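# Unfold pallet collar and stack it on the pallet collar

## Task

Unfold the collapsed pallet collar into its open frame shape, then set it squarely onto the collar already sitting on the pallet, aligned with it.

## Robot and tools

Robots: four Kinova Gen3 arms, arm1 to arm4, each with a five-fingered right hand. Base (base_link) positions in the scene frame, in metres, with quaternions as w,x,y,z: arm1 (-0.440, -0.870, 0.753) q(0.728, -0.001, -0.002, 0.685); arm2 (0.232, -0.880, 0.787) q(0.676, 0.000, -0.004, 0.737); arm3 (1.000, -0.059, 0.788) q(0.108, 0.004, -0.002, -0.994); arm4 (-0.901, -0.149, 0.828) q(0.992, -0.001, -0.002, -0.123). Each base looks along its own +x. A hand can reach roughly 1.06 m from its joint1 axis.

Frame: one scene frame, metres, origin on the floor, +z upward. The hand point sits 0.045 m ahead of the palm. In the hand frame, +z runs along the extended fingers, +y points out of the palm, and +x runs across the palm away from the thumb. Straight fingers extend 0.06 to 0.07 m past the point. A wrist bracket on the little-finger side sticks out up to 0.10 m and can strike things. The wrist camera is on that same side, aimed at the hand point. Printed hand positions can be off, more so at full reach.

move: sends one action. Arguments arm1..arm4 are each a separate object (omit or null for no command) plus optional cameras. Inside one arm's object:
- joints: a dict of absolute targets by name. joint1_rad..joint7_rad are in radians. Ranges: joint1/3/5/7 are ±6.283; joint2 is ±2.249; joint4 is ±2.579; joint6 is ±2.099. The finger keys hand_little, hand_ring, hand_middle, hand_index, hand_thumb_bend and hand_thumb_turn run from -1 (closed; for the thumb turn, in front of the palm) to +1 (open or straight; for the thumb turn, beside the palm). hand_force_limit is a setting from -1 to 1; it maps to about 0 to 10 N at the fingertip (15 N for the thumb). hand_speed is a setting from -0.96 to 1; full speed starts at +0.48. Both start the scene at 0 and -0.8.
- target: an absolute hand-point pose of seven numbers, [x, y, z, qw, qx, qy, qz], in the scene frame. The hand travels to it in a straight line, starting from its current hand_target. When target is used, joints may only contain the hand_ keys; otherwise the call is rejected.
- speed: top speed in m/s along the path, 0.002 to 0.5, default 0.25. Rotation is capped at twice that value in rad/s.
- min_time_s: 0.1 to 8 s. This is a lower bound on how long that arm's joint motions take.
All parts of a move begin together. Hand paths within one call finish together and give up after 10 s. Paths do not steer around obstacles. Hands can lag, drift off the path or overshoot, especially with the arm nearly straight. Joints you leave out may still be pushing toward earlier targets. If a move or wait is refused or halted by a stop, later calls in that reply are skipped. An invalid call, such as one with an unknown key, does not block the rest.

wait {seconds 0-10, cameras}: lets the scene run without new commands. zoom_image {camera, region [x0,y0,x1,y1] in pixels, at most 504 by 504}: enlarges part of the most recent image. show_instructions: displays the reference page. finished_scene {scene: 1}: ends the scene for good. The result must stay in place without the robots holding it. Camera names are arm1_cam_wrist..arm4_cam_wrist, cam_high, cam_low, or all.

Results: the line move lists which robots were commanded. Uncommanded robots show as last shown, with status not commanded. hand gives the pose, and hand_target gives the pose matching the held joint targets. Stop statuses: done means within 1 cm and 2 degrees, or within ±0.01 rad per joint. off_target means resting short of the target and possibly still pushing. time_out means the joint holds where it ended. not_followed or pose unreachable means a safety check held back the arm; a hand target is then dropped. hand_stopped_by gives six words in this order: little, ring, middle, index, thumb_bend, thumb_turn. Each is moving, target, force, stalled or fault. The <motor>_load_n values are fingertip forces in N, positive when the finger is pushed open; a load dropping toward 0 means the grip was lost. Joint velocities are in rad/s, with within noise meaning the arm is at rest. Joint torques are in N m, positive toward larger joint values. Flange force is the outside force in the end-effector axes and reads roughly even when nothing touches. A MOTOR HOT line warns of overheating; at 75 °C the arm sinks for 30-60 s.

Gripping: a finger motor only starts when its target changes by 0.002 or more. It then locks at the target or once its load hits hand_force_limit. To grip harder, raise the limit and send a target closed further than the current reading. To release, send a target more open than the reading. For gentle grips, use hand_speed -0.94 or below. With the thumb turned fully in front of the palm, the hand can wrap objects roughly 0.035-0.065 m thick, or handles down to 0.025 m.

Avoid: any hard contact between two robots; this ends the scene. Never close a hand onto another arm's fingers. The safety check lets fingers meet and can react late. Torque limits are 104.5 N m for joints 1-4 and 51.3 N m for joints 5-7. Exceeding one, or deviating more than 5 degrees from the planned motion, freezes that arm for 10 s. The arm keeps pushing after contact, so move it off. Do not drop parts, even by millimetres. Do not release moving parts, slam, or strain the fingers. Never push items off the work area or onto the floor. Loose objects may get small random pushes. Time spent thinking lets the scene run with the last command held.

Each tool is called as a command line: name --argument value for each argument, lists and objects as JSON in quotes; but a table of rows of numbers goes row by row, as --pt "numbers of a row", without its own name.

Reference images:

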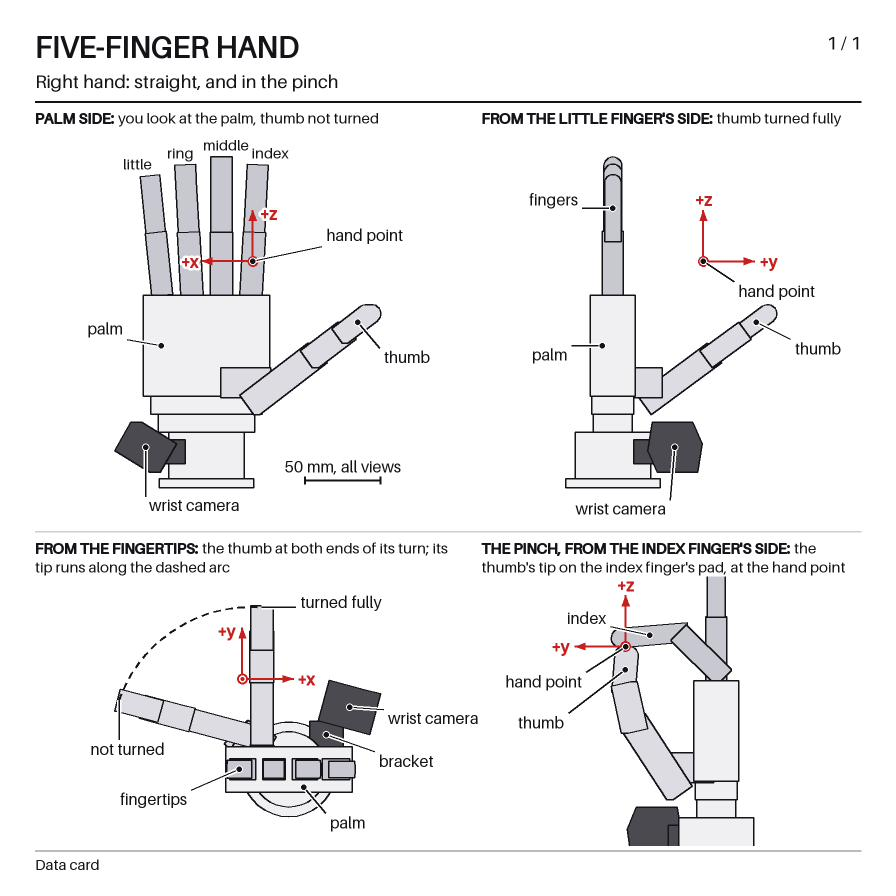

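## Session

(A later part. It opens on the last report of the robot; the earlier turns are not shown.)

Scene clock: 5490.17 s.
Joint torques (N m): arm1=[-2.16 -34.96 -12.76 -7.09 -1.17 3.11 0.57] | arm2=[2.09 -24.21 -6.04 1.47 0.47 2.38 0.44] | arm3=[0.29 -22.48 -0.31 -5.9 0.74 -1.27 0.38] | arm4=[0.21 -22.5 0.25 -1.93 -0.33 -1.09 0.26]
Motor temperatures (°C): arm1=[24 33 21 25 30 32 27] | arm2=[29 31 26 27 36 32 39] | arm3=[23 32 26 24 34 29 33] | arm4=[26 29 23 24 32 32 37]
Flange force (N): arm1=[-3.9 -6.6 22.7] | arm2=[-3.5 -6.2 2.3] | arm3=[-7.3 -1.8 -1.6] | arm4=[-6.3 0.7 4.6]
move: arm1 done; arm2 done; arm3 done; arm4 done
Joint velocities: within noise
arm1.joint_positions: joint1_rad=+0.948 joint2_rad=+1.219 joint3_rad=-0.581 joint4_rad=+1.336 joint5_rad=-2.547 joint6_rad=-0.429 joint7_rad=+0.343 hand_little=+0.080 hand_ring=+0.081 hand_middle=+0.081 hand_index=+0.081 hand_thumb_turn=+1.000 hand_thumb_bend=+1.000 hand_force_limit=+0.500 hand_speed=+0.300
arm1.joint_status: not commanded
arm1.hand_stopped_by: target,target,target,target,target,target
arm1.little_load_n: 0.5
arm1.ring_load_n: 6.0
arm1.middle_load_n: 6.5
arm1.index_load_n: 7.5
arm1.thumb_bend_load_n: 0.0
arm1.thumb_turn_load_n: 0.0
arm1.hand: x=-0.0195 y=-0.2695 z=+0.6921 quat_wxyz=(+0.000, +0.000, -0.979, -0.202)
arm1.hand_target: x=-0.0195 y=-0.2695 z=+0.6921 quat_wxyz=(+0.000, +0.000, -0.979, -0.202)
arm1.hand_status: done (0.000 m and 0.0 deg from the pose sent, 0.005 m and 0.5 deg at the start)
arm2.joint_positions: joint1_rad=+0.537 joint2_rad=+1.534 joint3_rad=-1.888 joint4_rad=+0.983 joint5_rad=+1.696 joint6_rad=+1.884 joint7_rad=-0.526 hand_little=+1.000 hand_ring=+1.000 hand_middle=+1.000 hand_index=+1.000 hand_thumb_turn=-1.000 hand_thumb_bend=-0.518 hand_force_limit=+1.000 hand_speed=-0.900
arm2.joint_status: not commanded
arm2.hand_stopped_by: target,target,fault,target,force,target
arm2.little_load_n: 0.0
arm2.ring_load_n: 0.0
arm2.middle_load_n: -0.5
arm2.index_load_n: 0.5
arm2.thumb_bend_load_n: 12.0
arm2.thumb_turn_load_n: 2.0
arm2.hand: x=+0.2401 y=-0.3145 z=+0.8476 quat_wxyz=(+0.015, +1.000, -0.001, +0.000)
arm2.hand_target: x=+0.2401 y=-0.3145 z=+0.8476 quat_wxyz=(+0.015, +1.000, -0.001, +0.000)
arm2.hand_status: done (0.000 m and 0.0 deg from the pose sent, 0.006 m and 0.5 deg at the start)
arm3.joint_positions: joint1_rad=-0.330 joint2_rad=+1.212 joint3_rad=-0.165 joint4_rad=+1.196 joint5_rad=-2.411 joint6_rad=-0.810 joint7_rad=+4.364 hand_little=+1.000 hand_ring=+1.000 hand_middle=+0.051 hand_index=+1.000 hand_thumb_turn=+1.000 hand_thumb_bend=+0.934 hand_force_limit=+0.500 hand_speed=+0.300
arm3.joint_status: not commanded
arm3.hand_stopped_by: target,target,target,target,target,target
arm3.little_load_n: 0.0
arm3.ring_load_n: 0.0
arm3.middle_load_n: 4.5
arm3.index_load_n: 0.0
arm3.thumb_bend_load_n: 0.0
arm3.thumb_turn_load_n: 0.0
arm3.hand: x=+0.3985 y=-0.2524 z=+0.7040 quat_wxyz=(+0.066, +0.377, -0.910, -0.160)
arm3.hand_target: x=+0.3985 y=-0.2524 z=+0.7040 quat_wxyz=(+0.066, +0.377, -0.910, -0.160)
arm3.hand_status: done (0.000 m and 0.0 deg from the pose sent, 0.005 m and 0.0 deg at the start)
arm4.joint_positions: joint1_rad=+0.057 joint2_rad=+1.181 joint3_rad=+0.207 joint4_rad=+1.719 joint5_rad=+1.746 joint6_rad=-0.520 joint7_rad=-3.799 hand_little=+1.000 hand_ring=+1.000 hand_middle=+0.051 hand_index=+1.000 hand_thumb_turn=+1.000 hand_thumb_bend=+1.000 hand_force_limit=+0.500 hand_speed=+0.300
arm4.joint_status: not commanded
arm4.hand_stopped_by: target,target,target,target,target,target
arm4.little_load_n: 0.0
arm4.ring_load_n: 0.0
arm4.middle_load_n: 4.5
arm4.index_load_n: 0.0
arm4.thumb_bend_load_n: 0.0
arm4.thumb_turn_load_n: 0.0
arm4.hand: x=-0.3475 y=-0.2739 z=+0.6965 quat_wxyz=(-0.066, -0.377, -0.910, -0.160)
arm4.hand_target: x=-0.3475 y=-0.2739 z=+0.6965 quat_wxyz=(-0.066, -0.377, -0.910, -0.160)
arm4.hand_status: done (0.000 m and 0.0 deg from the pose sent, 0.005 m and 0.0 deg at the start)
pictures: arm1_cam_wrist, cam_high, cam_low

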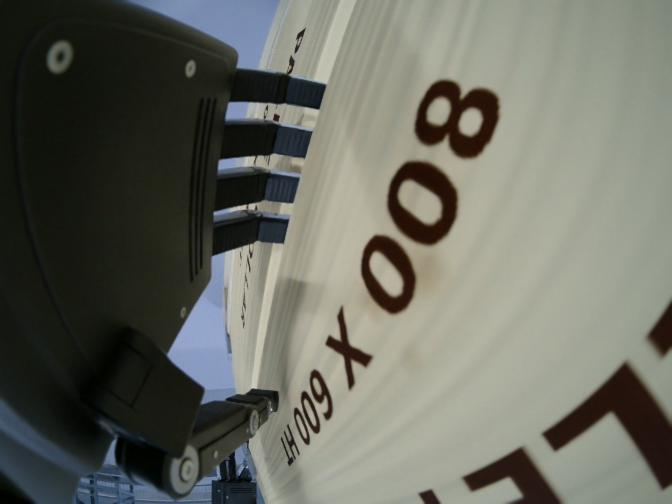

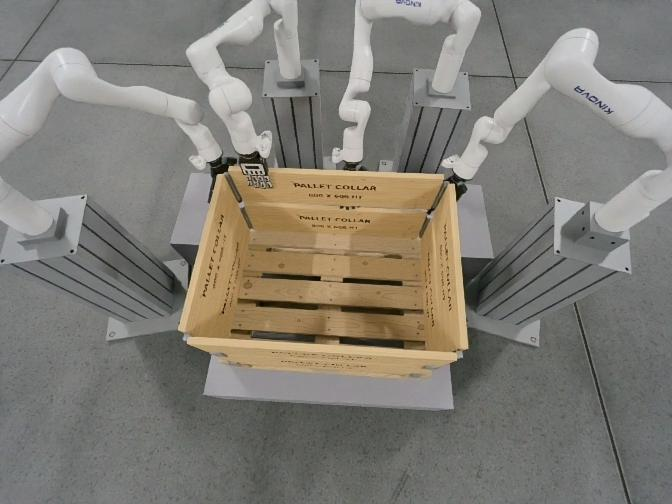

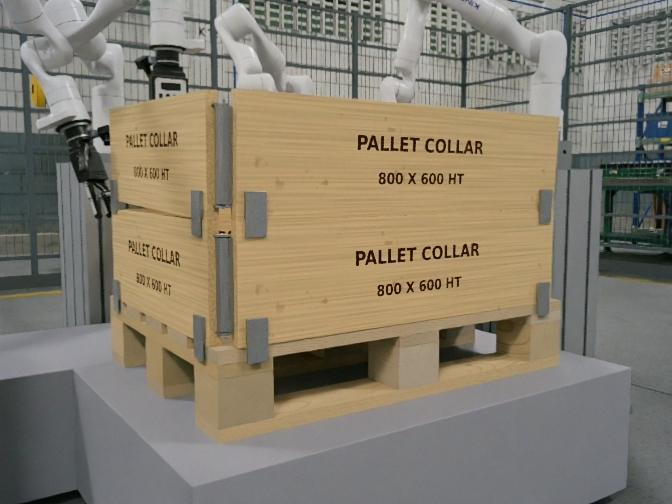

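move --arm1 '{"target": [-0.0195, -0.2693, 0.6921, 0.0012, 0.0055, 0.9796, 0.2016], "speed": 0.01}' --arm2 '{"target": [0.2401, -0.3170, 0.8476, 0.0154, 0.9999, -0.0057, -0.0001], "speed": 0.01}' --arm3 '{"target": [0.3985, -0.2564, 0.7040, -0.0664, -0.3769, 0.9099, 0.1604], "speed": 0.01}' --arm4 '{"target": [-0.3475, -0.2699, 0.6965, 0.0664, 0.3769, 0.9099, 0.1604], "speed": 0.01}' --cameras '["cam_low", "cam_high", "arm4_cam_wrist", "arm3_cam_wrist"]'

zoom_image --camera "cam_high" --region '[235, 190, 335, 230]'

zoom_image --camera "cam_high" --region '[335, 190, 445, 230]'

zoom_image --camera "cam_low" --region '[95, 160, 135, 220]'

zoom_image --camera "cam_low" --region '[190, 180, 290, 250]'

zoom_image --camera "cam_low" --region '[510, 180, 580, 240]'

Scene clock: 5550.23 s.
Joint torques (N m): arm1=[-4.96 -40.25 -17.57 -9.03 -1.72 5.27 0.59] | arm2=[4.25 -23.07 -4.76 0.66 0.87 3.53 -0.1] | arm3=[-1.65 -22.94 -1.91 -7.16 0.74 0.14 0.59] | arm4=[-0.45 -20.27 -0.25 -1.81 -0.2 -0.79 0.24]
Motor temperatures (°C): arm1=[24 32 21 25 30 32 27] | arm2=[29 32 26 27 36 32 39] | arm3=[23 32 26 24 34 29 33] | arm4=[26 29 23 24 32 32 37]
Flange force (N): arm1=[-6.9 -12.6 29.2] | arm2=[-6.0 -8.7 0.9] | arm3=[-10.7 0.1 -2.2] | arm4=[-5.5 0.7 -0.5]
move: arm1 done; arm2 done; arm3 done; arm4 done
Joint velocities: within noise
arm1.joint_positions: joint1_rad=+0.941 joint2_rad=+1.215 joint3_rad=-0.572 joint4_rad=+1.341 joint5_rad=-2.549 joint6_rad=-0.421 joint7_rad=+0.328 hand_little=+0.080 hand_ring=+0.081 hand_middle=+0.081 hand_index=+0.081 hand_thumb_turn=+1.000 hand_thumb_bend=+1.000 hand_force_limit=+0.500 hand_speed=+0.300
arm1.joint_status: not commanded
arm1.hand_stopped_by: target,target,target,target,target,target
arm1.little_load_n: 3.5
arm1.ring_load_n: 9.0
arm1.middle_load_n: 8.5
arm1.index_load_n: 9.0
arm1.thumb_bend_load_n: 0.0
arm1.thumb_turn_load_n: 0.0
arm1.hand: x=-0.0195 y=-0.2693 z=+0.6921 quat_wxyz=(-0.001, -0.006, -0.979, -0.202)
arm1.hand_target: x=-0.0195 y=-0.2693 z=+0.6921 quat_wxyz=(-0.001, -0.006, -0.979, -0.202)
arm1.hand_status: done (0.000 m and 0.0 deg from the pose sent, 0.000 m and 0.6 deg at the start)
arm2.joint_positions: joint1_rad=+0.544 joint2_rad=+1.536 joint3_rad=-1.890 joint4_rad=+0.999 joint5_rad=+1.694 joint6_rad=+1.887 joint7_rad=-0.545 hand_little=+1.000 hand_ring=+1.000 hand_middle=+1.000 hand_index=+1.000 hand_thumb_turn=-1.000 hand_thumb_bend=-0.518 hand_force_limit=+1.000 hand_speed=-0.900
arm2.joint_status: not commanded
arm2.hand_stopped_by: target,target,fault,target,force,target
arm2.little_load_n: 0.0
arm2.ring_load_n: 0.0
arm2.middle_load_n: 0.0
arm2.index_load_n: 0.0
arm2.thumb_bend_load_n: 12.0
arm2.thumb_turn_load_n: 2.0
arm2.hand: x=+0.2401 y=-0.3170 z=+0.8476 quat_wxyz=(+0.015, +1.000, -0.006, +0.000)
arm2.hand_target: x=+0.2401 y=-0.3170 z=+0.8476 quat_wxyz=(+0.015, +1.000, -0.006, +0.000)
arm2.hand_status: done (0.000 m and 0.0 deg from the pose sent, 0.002 m and 0.6 deg at the start)
arm3.joint_positions: joint1_rad=-0.335 joint2_rad=+1.216 joint3_rad=-0.167 joint4_rad=+1.185 joint5_rad=-2.414 joint6_rad=-0.818 joint7_rad=+4.365 hand_little=+1.000 hand_ring=+1.000 hand_middle=+0.051 hand_index=+1.000 hand_thumb_turn=+1.000 hand_thumb_bend=+0.934 hand_force_limit=+0.500 hand_speed=+0.300
arm3.joint_status: not commanded
arm3.hand_stopped_by: target,target,target,target,target,target
arm3.little_load_n: 0.0
arm3.ring_load_n: 0.0
arm3.middle_load_n: 3.0
arm3.index_load_n: 0.0
arm3.thumb_bend_load_n: -0.5
arm3.thumb_turn_load_n: 0.0
arm3.hand: x=+0.3985 y=-0.2564 z=+0.7040 quat_wxyz=(+0.066, +0.377, -0.910, -0.160)
arm3.hand_target: x=+0.3985 y=-0.2564 z=+0.7040 quat_wxyz=(+0.066, +0.377, -0.910, -0.160)
arm3.hand_status: done (0.000 m and 0.0 deg from the pose sent, 0.004 m and 0.0 deg at the start)
arm4.joint_positions: joint1_rad=+0.053 joint2_rad=+1.179 joint3_rad=+0.201 joint4_rad=+1.726 joint5_rad=+1.737 joint6_rad=-0.512 joint7_rad=-3.794 hand_little=+1.000 hand_ring=+1.000 hand_middle=+0.050 hand_index=+1.000 hand_thumb_turn=+1.000 hand_thumb_bend=+1.000 hand_force_limit=+0.500 hand_speed=+0.300
arm4.joint_status: not commanded
arm4.hand_stopped_by: target,target,target,target,target,target
arm4.little_load_n: 0.0
arm4.ring_load_n: 0.0
arm4.middle_load_n: 0.0
arm4.index_load_n: 0.0
arm4.thumb_bend_load_n: 0.0
arm4.thumb_turn_load_n: 0.0
arm4.hand: x=-0.3475 y=-0.2699 z=+0.6965 quat_wxyz=(-0.066, -0.377, -0.910, -0.160)
arm4.hand_target: x=-0.3475 y=-0.2699 z=+0.6965 quat_wxyz=(-0.066, -0.377, -0.910, -0.160)
arm4.hand_status: done (0.000 m and 0.0 deg from the pose sent, 0.004 m and 0.0 deg at the start)
pictures: arm3_cam_wrist, arm4_cam_wrist, cam_high, cam_low

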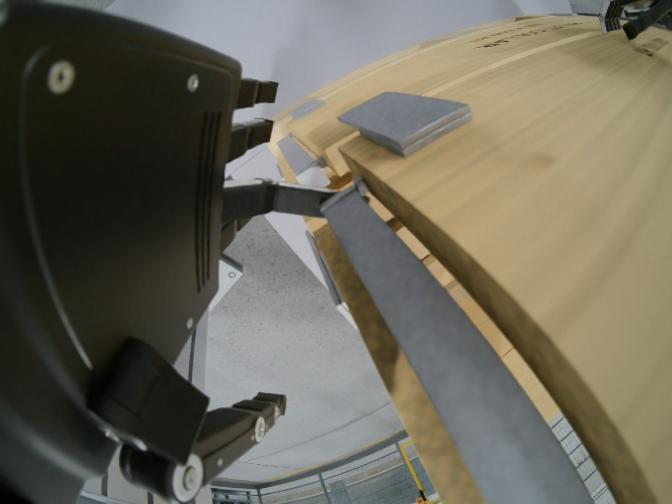

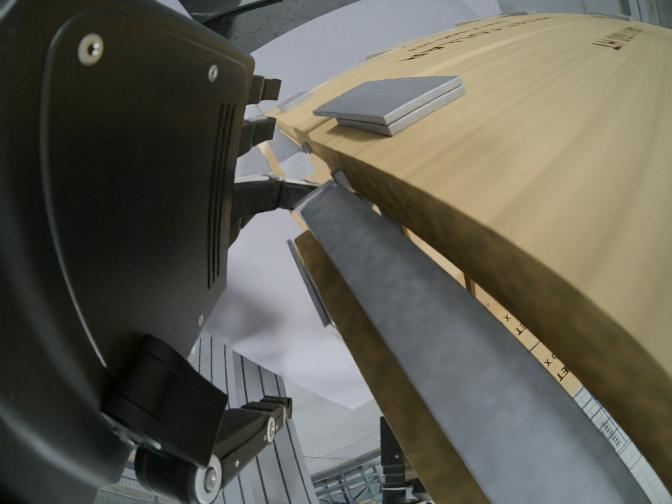

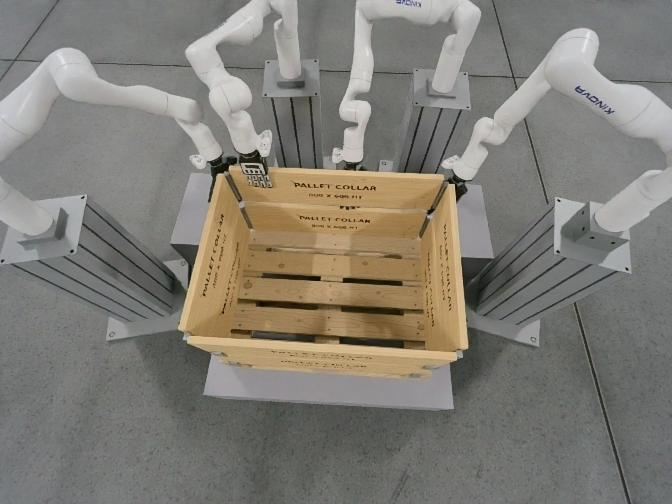

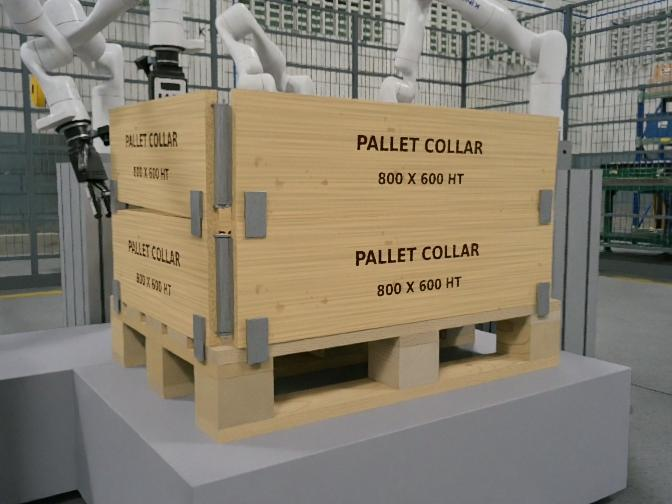

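Scaled by 5.040.

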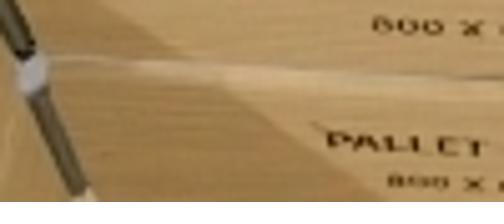

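Scaled by 4.582.

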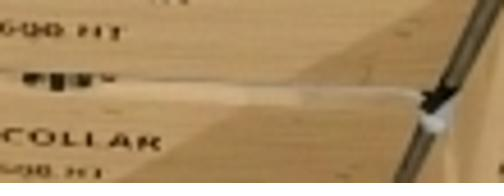

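Scaled by 8.400.

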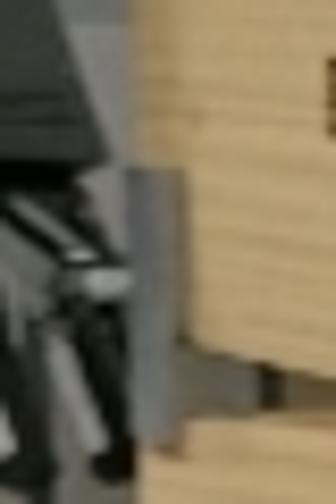

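Scaled by 5.040.

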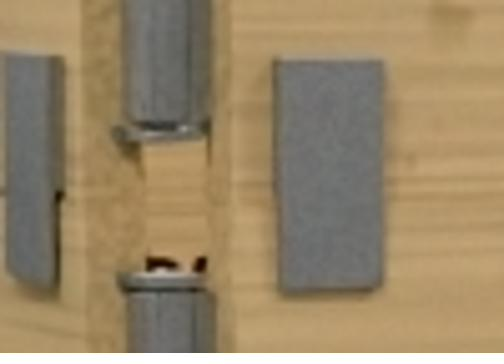

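Scaled by 7.200.

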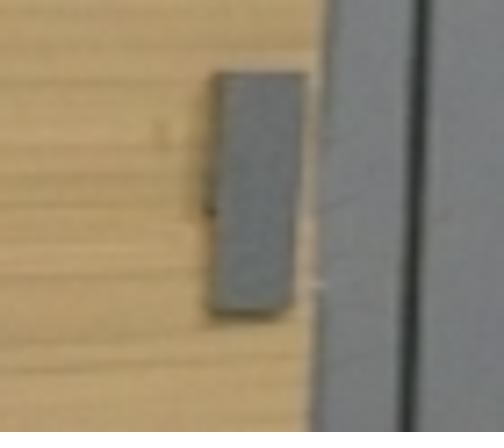

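zoom_image --camera "arm4_cam_wrist" --region '[240, 130, 400, 350]'

Scaled by 2.291 from the camera's image (finer frame: 960x720).

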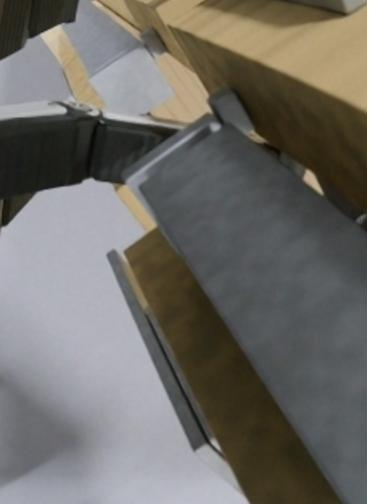

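move --arm4 '{"target": [-0.3475, -0.2725, 0.6985, 0.0664, 0.3769, 0.9099, 0.1604], "speed": 0.01}' --cameras '["arm4_cam_wrist"]'

Scene clock: 5565.07 s.
Joint torques (N m): arm1=[-6.14 -40.15 -18.5 -9.05 -1.75 5.56 0.68] | arm2=[3.56 -22.72 -4.99 0.85 0.52 3.46 -0.13] | arm3=[-1.39 -23.09 -1.63 -7.45 0.92 0.19 0.6] | arm4=[1.6 -22.55 1.86 -4.21 -1.08 0.31 0.05]
Motor temperatures (°C): arm1=[24 33 21 25 30 32 27] | arm2=[29 32 26 27 36 32 39] | arm3=[23 32 26 25 34 29 33] | arm4=[26 29 23 24 32 32 37]
Flange force (N): arm1=[-7.6 -14.1 28.1] | arm2=[-4.9 -9.0 0.7] | arm3=[-11.3 -0.5 -2.6] | arm4=[-1.0 1.8 1.0]
move: arm4 done
Joint velocities: within noise
arm1, arm2, arm3: as last shown
arm1.index_load_n: 8.5
arm2.little_load_n: 0.5
arm3.thumb_bend_load_n: 0.0
arm4.joint_positions: joint1_rad=+0.054 joint2_rad=+1.176 joint3_rad=+0.208 joint4_rad=+1.724 joint5_rad=+1.747 joint6_rad=-0.519 joint7_rad=-3.801 hand_little=+1.000 hand_ring=+1.000 hand_middle=+0.050 hand_index=+1.000 hand_thumb_turn=+1.000 hand_thumb_bend=+1.000 hand_force_limit=+0.500 hand_speed=+0.300
arm4.joint_status: not commanded
arm4.hand_stopped_by: target,target,target,target,target,target
arm4.little_load_n: 0.0
arm4.ring_load_n: 0.0
arm4.middle_load_n: 1.5
arm4.index_load_n: 0.0
arm4.thumb_bend_load_n: 0.0
arm4.thumb_turn_load_n: 0.0
arm4.hand: x=-0.3475 y=-0.2725 z=+0.6985 quat_wxyz=(-0.066, -0.377, -0.910, -0.160)
arm4.hand_target: x=-0.3475 y=-0.2725 z=+0.6985 quat_wxyz=(-0.066, -0.377, -0.910, -0.160)
arm4.hand_status: done (0.000 m and 0.0 deg from the pose sent, 0.003 m and 0.0 deg at the start)

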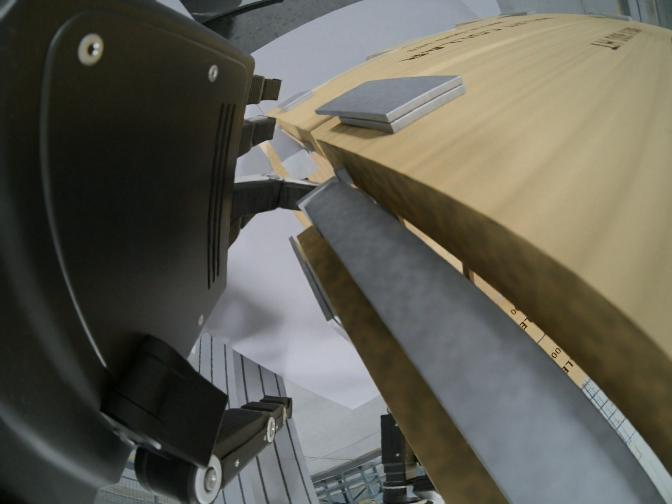

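move --arm4 '{"target": [-0.3500, -0.2710, 0.7000, 0.0664, 0.3769, 0.9099, 0.1604], "speed": 0.01}' --cameras '["arm4_cam_wrist"]'

zoom_image --camera "arm4_cam_wrist" --region '[240, 130, 400, 350]'

Scene clock: 5573.80 s.
Joint torques (N m): arm1=[-4.74 -40.34 -17.46 -8.86 -1.69 5.15 0.71] | arm2=[4.47 -23.04 -4.67 0.58 0.97 3.49 -0.15] | arm3=[-1.62 -22.99 -1.9 -7.31 0.79 0.16 0.6] | arm4=[-0.49 -20.12 -0.31 -1.83 -0.24 -0.82 0.25]
Motor temperatures (°C): arm1=[24 33 22 25 30 32 27] | arm2=[29 31 26 27 36 32 39] | arm3=[23 32 26 25 34 29 33] | arm4=[26 29 23 24 32 32 37]
Flange force (N): arm1=[-6.8 -12.0 29.9] | arm2=[-6.3 -8.8 0.7] | arm3=[-11.3 -0.1 -2.4] | arm4=[-5.6 0.8 -0.8]
move: arm4 done
Joint velocities: within noise
arm1, arm2, arm3: as last shown
arm1.middle_load_n: 9.0
arm1.index_load_n: 9.0
arm2.little_load_n: 0.0
arm2.thumb_bend_load_n: 11.5
arm2.thumb_turn_load_n: 1.5
arm4.joint_positions: joint1_rad=+0.056 joint2_rad=+1.170 joint3_rad=+0.203 joint4_rad=+1.735 joint5_rad=+1.739 joint6_rad=-0.514 joint7_rad=-3.790 hand_little=+1.000 hand_ring=+1.000 hand_middle=+0.050 hand_index=+1.000 hand_thumb_turn=+1.000 hand_thumb_bend=+1.000 hand_force_limit=+0.500 hand_speed=+0.300
arm4.joint_status: not commanded
arm4.hand_stopped_by: target,target,target,target,target,target
arm4.little_load_n: 0.0
arm4.ring_load_n: 0.5
arm4.middle_load_n: 0.0
arm4.index_load_n: 0.0
arm4.thumb_bend_load_n: 0.0
arm4.thumb_turn_load_n: 0.0
arm4.hand: x=-0.3500 y=-0.2710 z=+0.7000 quat_wxyz=(-0.066, -0.377, -0.910, -0.160)
arm4.hand_target: x=-0.3500 y=-0.2710 z=+0.7000 quat_wxyz=(-0.066, -0.377, -0.910, -0.160)
arm4.hand_status: done (0.000 m and 0.0 deg from the pose sent, 0.003 m and 0.0 deg at the start)

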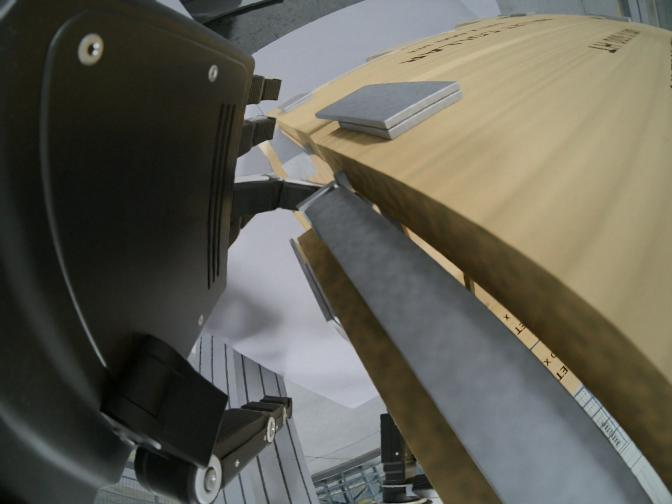

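Scaled by 2.291 from the camera's image (finer frame: 960x720).

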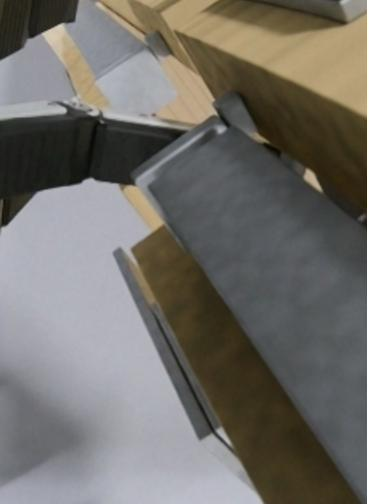

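move --arm4 '{"target": [-0.3500, -0.2710, 0.7030, 0.0664, 0.3769, 0.9099, 0.1604], "speed": 0.01}' --cameras '[]'

move --arm4 '{"target": [-0.3500, -0.2710, 0.7055, 0.0664, 0.3769, 0.9099, 0.1604], "speed": 0.01}' --cameras '["arm4_cam_wrist"]'

Scene clock: 5578.73 s.
Joint torques (N m): arm1=[-4.83 -40.28 -17.44 -8.91 -1.64 5.14 0.7] | arm2=[4.41 -23 -4.69 0.53 1.04 3.47 -0.14] | arm3=[-1.64 -22.95 -1.88 -7.3 0.76 0.16 0.61] | arm4=[-0.45 -20.15 -0.24 -1.79 -0.26 -0.84 0.27]
Motor temperatures (°C): arm1=[24 33 22 25 30 32 27] | arm2=[29 31 26 27 36 32 39] | arm3=[23 32 26 25 34 29 33] | arm4=[26 29 23 24 32 32 37]
Flange force (N): arm1=[-6.7 -12.2 29.6] | arm2=[-6.2 -8.2 0.6] | arm3=[-11.3 0.0 -2.4] | arm4=[-5.8 0.9 -0.6]
move: arm4 done
Joint velocities: within noise
arm1, arm2, arm3: as last shown
arm1.little_load_n: 4.0
arm1.middle_load_n: 8.5
arm2.thumb_bend_load_n: 12.0
arm2.thumb_turn_load_n: 2.0
arm4.joint_positions: joint1_rad=+0.053 joint2_rad=+1.163 joint3_rad=+0.206 joint4_rad=+1.738 joint5_rad=+1.745 joint6_rad=-0.517 joint7_rad=-3.797 hand_little=+1.000 hand_ring=+1.000 hand_middle=+0.050 hand_index=+1.000 hand_thumb_turn=+1.000 hand_thumb_bend=+1.000 hand_force_limit=+0.500 hand_speed=+0.300
arm4.joint_status: not commanded
arm4.hand_stopped_by: target,target,target,target,target,target
arm4.little_load_n: 0.0
arm4.ring_load_n: 0.0
arm4.middle_load_n: 0.0
arm4.index_load_n: 0.0
arm4.thumb_bend_load_n: 0.0
arm4.thumb_turn_load_n: 0.0
arm4.hand: x=-0.3500 y=-0.2710 z=+0.7030 quat_wxyz=(-0.066, -0.377, -0.910, -0.160)
arm4.hand_target: x=-0.3500 y=-0.2710 z=+0.7030 quat_wxyz=(-0.066, -0.377, -0.910, -0.160)
arm4.hand_status: done (0.000 m and 0.0 deg from the pose sent, 0.003 m and 0.0 deg at the start)

Scene clock: 5579.70 s.
Joint torques (N m): arm1=[-4.81 -40.33 -17.4 -8.96 -1.62 5.13 0.69] | arm2=[4.45 -23.05 -4.75 0.58 1 3.55 -0.1] | arm3=[-1.65 -22.96 -1.88 -7.25 0.78 0.17 0.6] | arm4=[-0.42 -20.11 -0.27 -1.75 -0.23 -0.81 0.25]
Motor temperatures (°C): arm1=[24 33 22 25 30 32 27] | arm2=[29 31 26 27 36 32 39] | arm3=[23 32 26 25 34 29 33] | arm4=[26 29 23 24 32 32 37]
Flange force (N): arm1=[-6.7 -12.3 29.6] | arm2=[-6.3 -8.6 0.8] | arm3=[-11.0 0.1 -2.4] | arm4=[-6.0 1.0 -0.6]
move: arm4 done
Joint velocities: within noise
arm1, arm2, arm3: as last shown
arm2.thumb_bend_load_n: 11.5
arm4.joint_positions: joint1_rad=+0.052 joint2_rad=+1.158 joint3_rad=+0.209 joint4_rad=+1.741 joint5_rad=+1.749 joint6_rad=-0.520 joint7_rad=-3.802 hand_little=+1.000 hand_ring=+1.000 hand_middle=+0.050 hand_index=+1.000 hand_thumb_turn=+1.000 hand_thumb_bend=+1.000 hand_force_limit=+0.500 hand_speed=+0.300
arm4.joint_status: not commanded
arm4.hand_stopped_by: target,target,target,target,target,target
arm4.little_load_n: 0.0
arm4.ring_load_n: 0.0
arm4.middle_load_n: 0.0
arm4.index_load_n: 0.0
arm4.thumb_bend_load_n: 0.0
arm4.thumb_turn_load_n: 0.0
arm4.hand: x=-0.3500 y=-0.2710 z=+0.7055 quat_wxyz=(-0.066, -0.377, -0.910, -0.160)
arm4.hand_target: x=-0.3500 y=-0.2710 z=+0.7055 quat_wxyz=(-0.066, -0.377, -0.910, -0.160)
arm4.hand_status: done (0.000 m and 0.0 deg from the pose sent, 0.003 m and 0.0 deg at the start)

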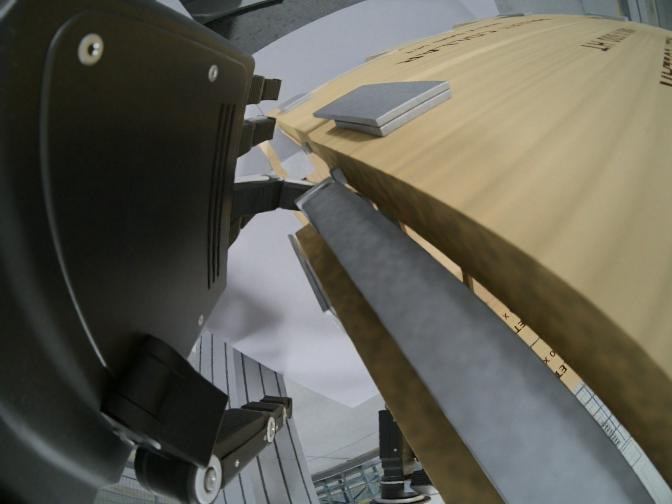

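move --cameras '["cam_high", "cam_low", "arm1_cam_wrist", "arm2_cam_wrist"]'

zoom_image --camera "cam_high" --region '[400, 165, 470, 235]'

zoom_image --camera "cam_high" --region '[205, 160, 275, 230]'

zoom_image --camera "cam_high" --region '[400, 320, 480, 390]'

Scene clock: 5589.80 s.
Joint torques (N m): arm1=[-4.78 -40.3 -17.35 -8.89 -1.66 5.14 0.7] | arm2=[4.5 -22.91 -4.75 0.53 0.98 3.5 -0.14] | arm3=[-1.65 -22.95 -1.89 -7.28 0.78 0.19 0.59] | arm4=[-0.39 -20.08 -0.22 -1.81 -0.23 -0.81 0.23]
Motor temperatures (°C): arm1=[24 33 22 25 30 32 27] | arm2=[29 31 26 27 36 32 39] | arm3=[23 32 26 25 34 29 33] | arm4=[26 29 23 24 32 32 37]
Flange force (N): arm1=[-6.8 -12.1 29.6] | arm2=[-6.4 -8.7 0.6] | arm3=[-11.0 0.1 -2.4] | arm4=[-5.6 0.9 -0.7]
Joint velocities: within noise
arm1.joint_positions: joint1_rad=+0.941 joint2_rad=+1.215 joint3_rad=-0.572 joint4_rad=+1.341 joint5_rad=-2.549 joint6_rad=-0.421 joint7_rad=+0.328 hand_little=+0.080 hand_ring=+0.081 hand_middle=+0.081 hand_index=+0.081 hand_thumb_turn=+1.000 hand_thumb_bend=+1.000 hand_force_limit=+0.500 hand_speed=+0.300
arm1.joint_status: not commanded
arm1.hand_stopped_by: target,target,target,target,target,target
arm1.little_load_n: 3.5
arm1.ring_load_n: 9.0
arm1.middle_load_n: 8.5
arm1.index_load_n: 9.0
arm1.thumb_bend_load_n: 0.0
arm1.thumb_turn_load_n: 0.0
arm1.hand: x=-0.0195 y=-0.2693 z=+0.6921 quat_wxyz=(-0.001, -0.006, -0.979, -0.202) (m; scene frame)
arm1.hand_target: x=-0.0195 y=-0.2693 z=+0.6921 quat_wxyz=(-0.001, -0.006, -0.979, -0.202) (m; scene frame)
arm1.hand_status: not commanded
arm2.joint_positions: joint1_rad=+0.544 joint2_rad=+1.536 joint3_rad=-1.890 joint4_rad=+0.999 joint5_rad=+1.694 joint6_rad=+1.887 joint7_rad=-0.545 hand_little=+1.000 hand_ring=+1.000 hand_middle=+1.000 hand_index=+1.000 hand_thumb_turn=-1.000 hand_thumb_bend=-0.518 hand_force_limit=+1.000 hand_speed=-0.900
arm2.joint_status: not commanded
arm2.hand_stopped_by: target,target,fault,target,force,target
arm2.little_load_n: 0.0
arm2.ring_load_n: 0.0
arm2.middle_load_n: 0.0
arm2.index_load_n: 0.0
arm2.thumb_bend_load_n: 12.0
arm2.thumb_turn_load_n: 2.0
arm2.hand: x=+0.2401 y=-0.3170 z=+0.8476 quat_wxyz=(+0.015, +1.000, -0.006, +0.000) (m; scene frame)
arm2.hand_target: x=+0.2401 y=-0.3170 z=+0.8476 quat_wxyz=(+0.015, +1.000, -0.006, +0.000) (m; scene frame)
arm2.hand_status: not commanded
arm3.joint_positions: joint1_rad=-0.335 joint2_rad=+1.216 joint3_rad=-0.167 joint4_rad=+1.185 joint5_rad=-2.414 joint6_rad=-0.818 joint7_rad=+4.365 hand_little=+1.000 hand_ring=+1.000 hand_middle=+0.051 hand_index=+1.000 hand_thumb_turn=+1.000 hand_thumb_bend=+0.934 hand_force_limit=+0.500 hand_speed=+0.300
arm3.joint_status: not commanded
arm3.hand_stopped_by: target,target,target,target,target,target
arm3.little_load_n: 0.0
arm3.ring_load_n: 0.0
arm3.middle_load_n: 3.0
arm3.index_load_n: 0.5
arm3.thumb_bend_load_n: 0.0
arm3.thumb_turn_load_n: 0.0
arm3.hand: x=+0.3985 y=-0.2564 z=+0.7040 quat_wxyz=(+0.066, +0.377, -0.910, -0.160) (m; scene frame)
arm3.hand_target: x=+0.3985 y=-0.2564 z=+0.7040 quat_wxyz=(+0.066, +0.377, -0.910, -0.160) (m; scene frame)
arm3.hand_status: not commanded
arm4.joint_positions: joint1_rad=+0.052 joint2_rad=+1.158 joint3_rad=+0.209 joint4_rad=+1.741 joint5_rad=+1.749 joint6_rad=-0.520 joint7_rad=-3.802 hand_little=+1.000 hand_ring=+1.000 hand_middle=+0.050 hand_index=+1.000 hand_thumb_turn=+1.000 hand_thumb_bend=+1.000 hand_force_limit=+0.500 hand_speed=+0.300
arm4.joint_status: not commanded
arm4.hand_stopped_by: target,target,target,target,target,target
arm4.little_load_n: 0.0
arm4.ring_load_n: 0.0
arm4.middle_load_n: 0.0
arm4.index_load_n: 0.0
arm4.thumb_bend_load_n: 0.0
arm4.thumb_turn_load_n: 0.0
arm4.hand: x=-0.3500 y=-0.2710 z=+0.7055 quat_wxyz=(-0.066, -0.377, -0.910, -0.160) (m; scene frame)
arm4.hand_target: x=-0.3500 y=-0.2710 z=+0.7055 quat_wxyz=(-0.066, -0.377, -0.910, -0.160) (m; scene frame)
arm4.hand_status: done (0.000 m and 0.0 deg from the pose sent, 0.003 m and 0.0 deg at the start)
pictures: arm1_cam_wrist, arm2_cam_wrist, cam_high, cam_low

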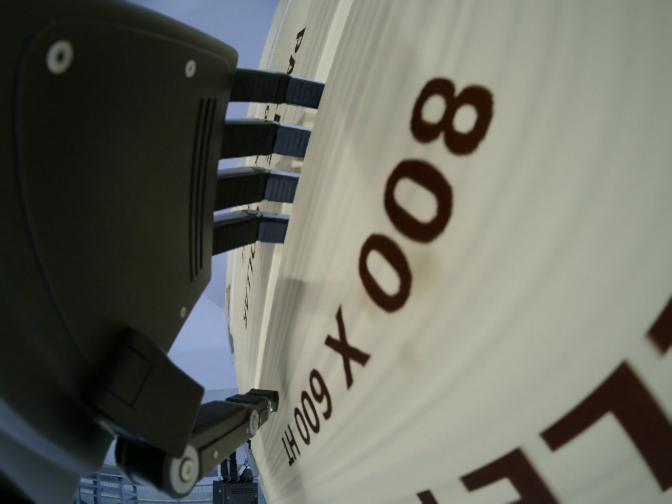

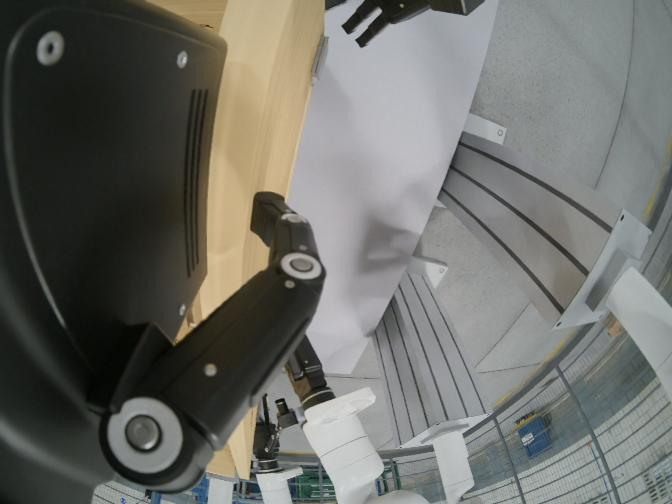

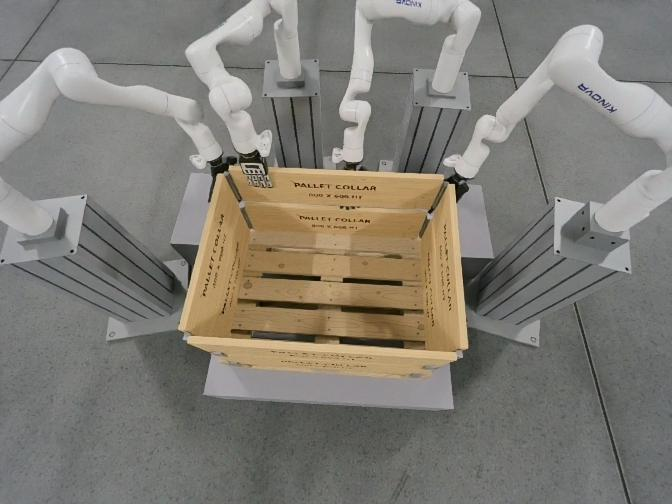

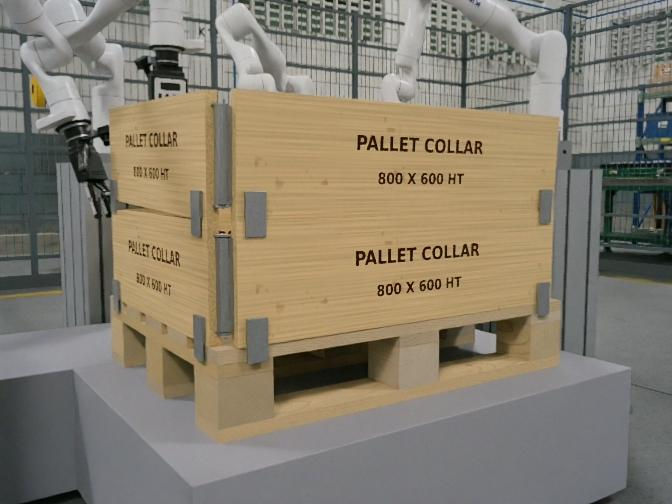

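Scaled by 7.200.

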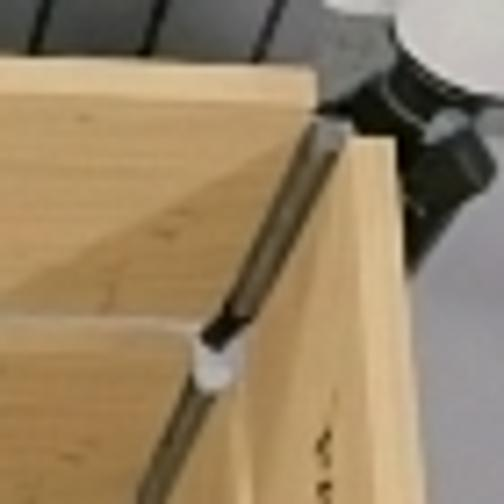

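Scaled by 7.200.

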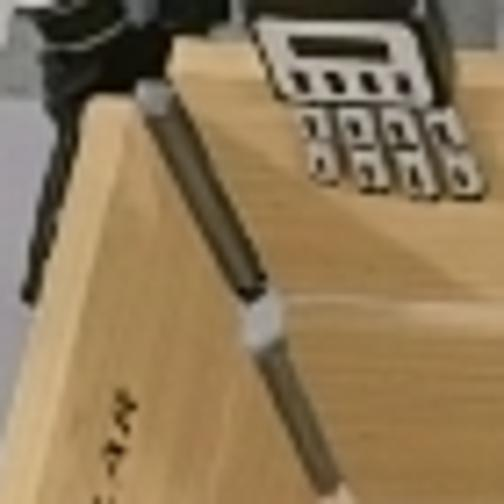

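Scaled by 6.300.

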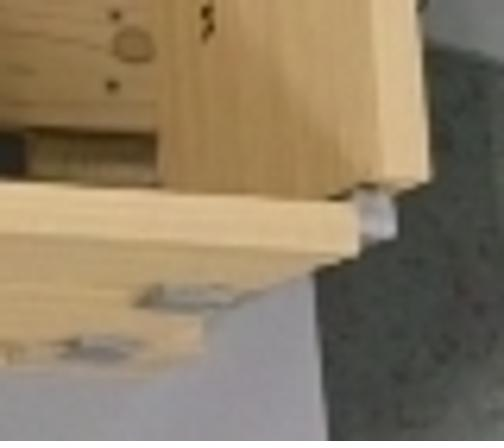

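zoom_image --camera "arm1_cam_wrist" --region '[215, 230, 285, 400]'

zoom_image --camera "cam_high" --region '[425, 200, 465, 360]'

Scaled by 2.965 from the camera's image (finer frame: 960x720).

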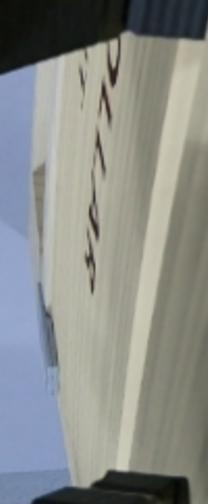

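Scaled by 3.150.

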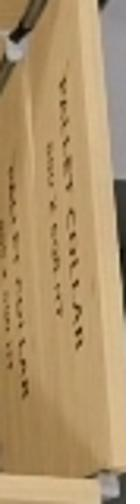

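move --arm4 '{"target": [-0.3500, -0.2710, 0.6985, 0.0664, 0.3769, 0.9099, 0.1604], "speed": 0.03}' --cameras '[]'

move --arm4 '{"target": [-0.3900, -0.3110, 0.6985, 0.0664, 0.3769, 0.9099, 0.1604], "speed": 0.04}' --cameras '["arm4_cam_wrist"]'

zoom_image --camera "arm4_cam_wrist" --region '[300, 80, 560, 380]'

Scene clock: 5625.37 s.
Joint torques (N m): arm1=[-4.79 -40.2 -17.4 -8.79 -1.7 5.08 0.66] | arm2=[4.42 -22.96 -4.76 0.55 1 3.47 -0.07] | arm3=[-1.62 -22.95 -1.91 -7.27 0.77 0.16 0.6] | arm4=[-0.45 -20.15 -0.28 -1.79 -0.23 -0.8 0.25]
Motor temperatures (°C): arm1=[24 33 22 25 30 32 27] | arm2=[29 31 26 27 36 32 39] | arm3=[23 32 26 25 34 29 33] | arm4=[26 29 23 24 32 32 37]
Flange force (N): arm1=[-6.9 -12.0 29.7] | arm2=[-6.4 -8.3 0.6] | arm3=[-11.2 0.0 -2.4] | arm4=[-5.7 0.8 -0.7]
move: arm4 done
Joint velocities: within noise
arm1, arm2, arm3: as last shown
arm1.little_load_n: 4.0
arm3.middle_load_n: 2.5
arm3.index_load_n: 0.0
arm4.joint_positions: joint1_rad=+0.057 joint2_rad=+1.173 joint3_rad=+0.201 joint4_rad=+1.734 joint5_rad=+1.736 joint6_rad=-0.513 joint7_rad=-3.787 hand_little=+1.000 hand_ring=+1.000 hand_middle=+0.050 hand_index=+1.000 hand_thumb_turn=+1.000 hand_thumb_bend=+1.000 hand_force_limit=+0.500 hand_speed=+0.300
arm4.joint_status: not commanded
arm4.hand_stopped_by: target,target,target,target,target,target
arm4.little_load_n: 0.0
arm4.ring_load_n: 0.0
arm4.middle_load_n: 0.0
arm4.index_load_n: 0.0
arm4.thumb_bend_load_n: 0.0
arm4.thumb_turn_load_n: 0.0
arm4.hand: x=-0.3500 y=-0.2710 z=+0.6985 quat_wxyz=(-0.066, -0.377, -0.910, -0.160)
arm4.hand_target: x=-0.3500 y=-0.2710 z=+0.6985 quat_wxyz=(-0.066, -0.377, -0.910, -0.160)
arm4.hand_status: done (0.000 m and 0.0 deg from the pose sent, 0.007 m and 0.0 deg at the start)

Scene clock: 5627.27 s.
Joint torques (N m): arm1=[-4.81 -40.21 -17.42 -8.83 -1.63 5.1 0.71] | arm2=[4.42 -22.94 -4.68 0.44 0.97 3.49 -0.06] | arm3=[-1.62 -23 -1.86 -7.3 0.77 0.15 0.59] | arm4=[-0.49 -19.72 -0.35 -1.35 -0.2 -0.88 0.25]
Motor temperatures (°C): arm1=[24 33 22 25 30 32 27] | arm2=[29 31 26 27 36 32 39] | arm3=[23 32 26 25 34 29 33] | arm4=[26 29 23 24 32 32 37]
Flange force (N): arm1=[-6.7 -12.1 29.6] | arm2=[-6.4 -7.6 0.7] | arm3=[-11.2 0.0 -2.3] | arm4=[-5.7 0.0 -0.9]
move: arm4 done
Joint velocities: within noise
arm1, arm2, arm3: as last shown
arm3.middle_load_n: 3.0
arm4.joint_positions: joint1_rad=+0.168 joint2_rad=+1.167 joint3_rad=+0.207 joint4_rad=+1.781 joint5_rad=+1.731 joint6_rad=-0.532 joint7_rad=-3.655 hand_little=+1.000 hand_ring=+1.000 hand_middle=+0.050 hand_index=+1.000 hand_thumb_turn=+1.000 hand_thumb_bend=+1.000 hand_force_limit=+0.500 hand_speed=+0.300
arm4.joint_status: not commanded
arm4.hand_stopped_by: target,target,target,target,target,target
arm4.little_load_n: 0.0
arm4.ring_load_n: 0.0
arm4.middle_load_n: 0.0
arm4.index_load_n: 0.0
arm4.thumb_bend_load_n: 0.0
arm4.thumb_turn_load_n: 0.0
arm4.hand: x=-0.3900 y=-0.3110 z=+0.6985 quat_wxyz=(-0.066, -0.377, -0.910, -0.160)
arm4.hand_target: x=-0.3900 y=-0.3110 z=+0.6985 quat_wxyz=(-0.066, -0.377, -0.910, -0.160)
arm4.hand_status: done (0.000 m and 0.0 deg from the pose sent, 0.057 m and 0.0 deg at the start)

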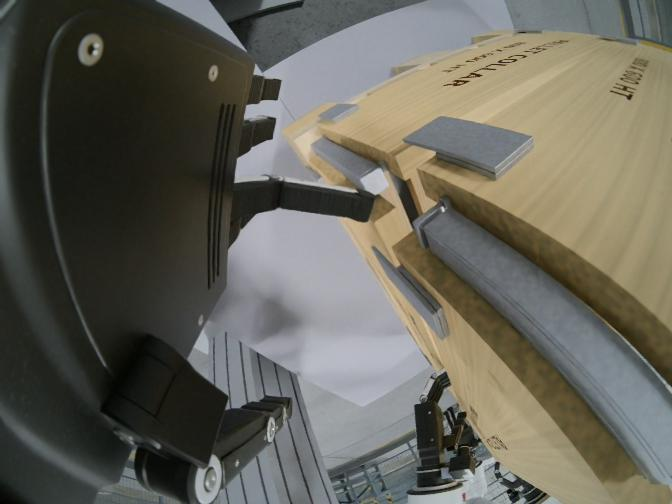

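Scaled by 1.680 from the camera's image (finer frame: 960x720).

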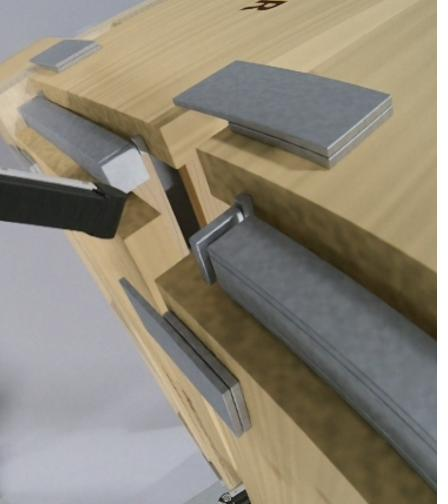

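zoom_image --camera "arm4_cam_wrist" --region '[330, 140, 460, 290]'

zoom_image --camera "arm4_cam_wrist" --region '[340, 220, 470, 380]'

Scaled by 3.360 from the camera's image (finer frame: 960x720).

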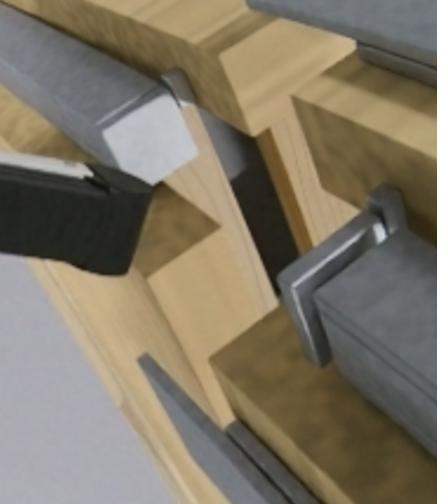

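Scaled by 3.150 from the camera's image (finer frame: 960x720).

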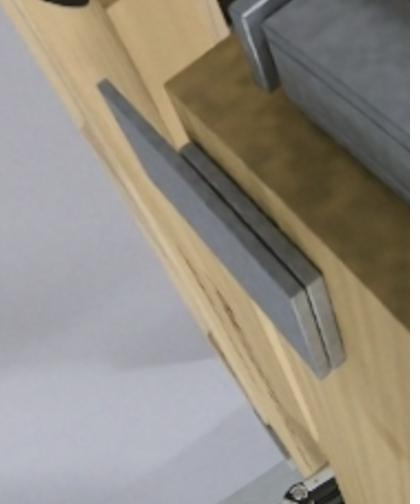

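move --arm4 '{"target": [-0.3590, -0.2840, 0.6985, 0.0664, 0.3769, 0.9099, 0.1604], "speed": 0.03}' --cameras '["arm4_cam_wrist"]'

zoom_image --camera "arm4_cam_wrist" --region '[300, 120, 460, 280]'

Scene clock: 5716.77 s.
Joint torques (N m): arm1=[-6.17 -40.44 -18.56 -8.43 -1.8 5.28 0.74] | arm2=[3.39 -22.45 -4.96 0.86 0.48 3.3 -0.13] | arm3=[-1.31 -23.15 -1.6 -7.55 0.97 0.23 0.62] | arm4=[0.12 -22.16 0.12 -4.32 -1.2 -0.4 0.01]
Motor temperatures (°C): arm1=[24 33 22 25 30 32 27] | arm2=[29 31 26 27 36 33 39] | arm3=[23 33 26 25 34 29 33] | arm4=[26 29 23 24 32 32 37]
Flange force (N): arm1=[-8.9 -13.1 30.0] | arm2=[-4.6 -8.7 0.2] | arm3=[-11.5 -0.7 -2.7] | arm4=[-1.5 -0.8 -1.1]
move: arm4 done
Joint velocities: within noise
arm1, arm2, arm3: as last shown
arm1.ring_load_n: 9.5
arm1.middle_load_n: 9.0
arm3.thumb_turn_load_n: 0.5
arm4.joint_positions: joint1_rad=+0.086 joint2_rad=+1.173 joint3_rad=+0.207 joint4_rad=+1.740 joint5_rad=+1.742 joint6_rad=-0.523 joint7_rad=-3.760 hand_little=+1.000 hand_ring=+1.000 hand_middle=+0.050 hand_index=+1.000 hand_thumb_turn=+1.000 hand_thumb_bend=+1.000 hand_force_limit=+0.500 hand_speed=+0.300
arm4.joint_status: not commanded
arm4.hand_stopped_by: target,target,target,target,target,target
arm4.little_load_n: 0.0
arm4.ring_load_n: 0.0
arm4.middle_load_n: 0.5
arm4.index_load_n: 0.0
arm4.thumb_bend_load_n: 0.0
arm4.thumb_turn_load_n: 0.0
arm4.hand: x=-0.3590 y=-0.2840 z=+0.6985 quat_wxyz=(-0.066, -0.377, -0.910, -0.160)
arm4.hand_target: x=-0.3590 y=-0.2840 z=+0.6985 quat_wxyz=(-0.066, -0.377, -0.910, -0.160)
arm4.hand_status: done (0.000 m and 0.0 deg from the pose sent, 0.041 m and 0.0 deg at the start)

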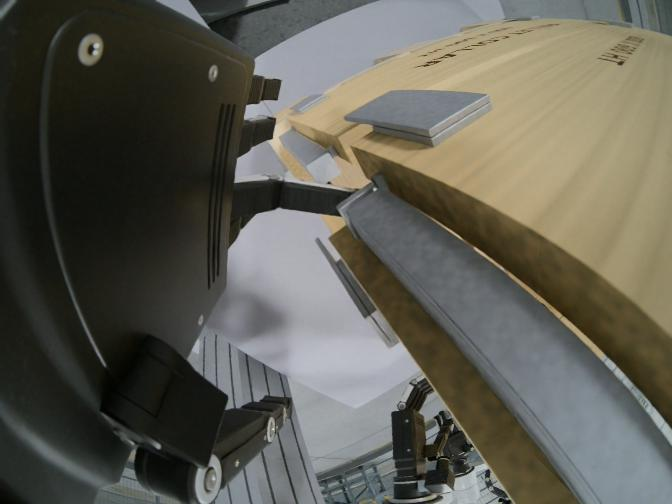

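Scaled by 3.150 from the camera's image (finer frame: 960x720).

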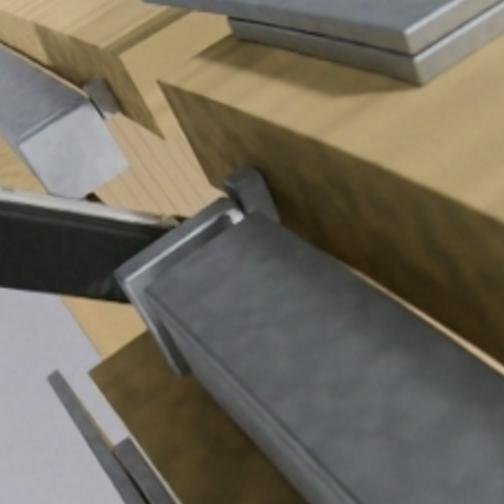

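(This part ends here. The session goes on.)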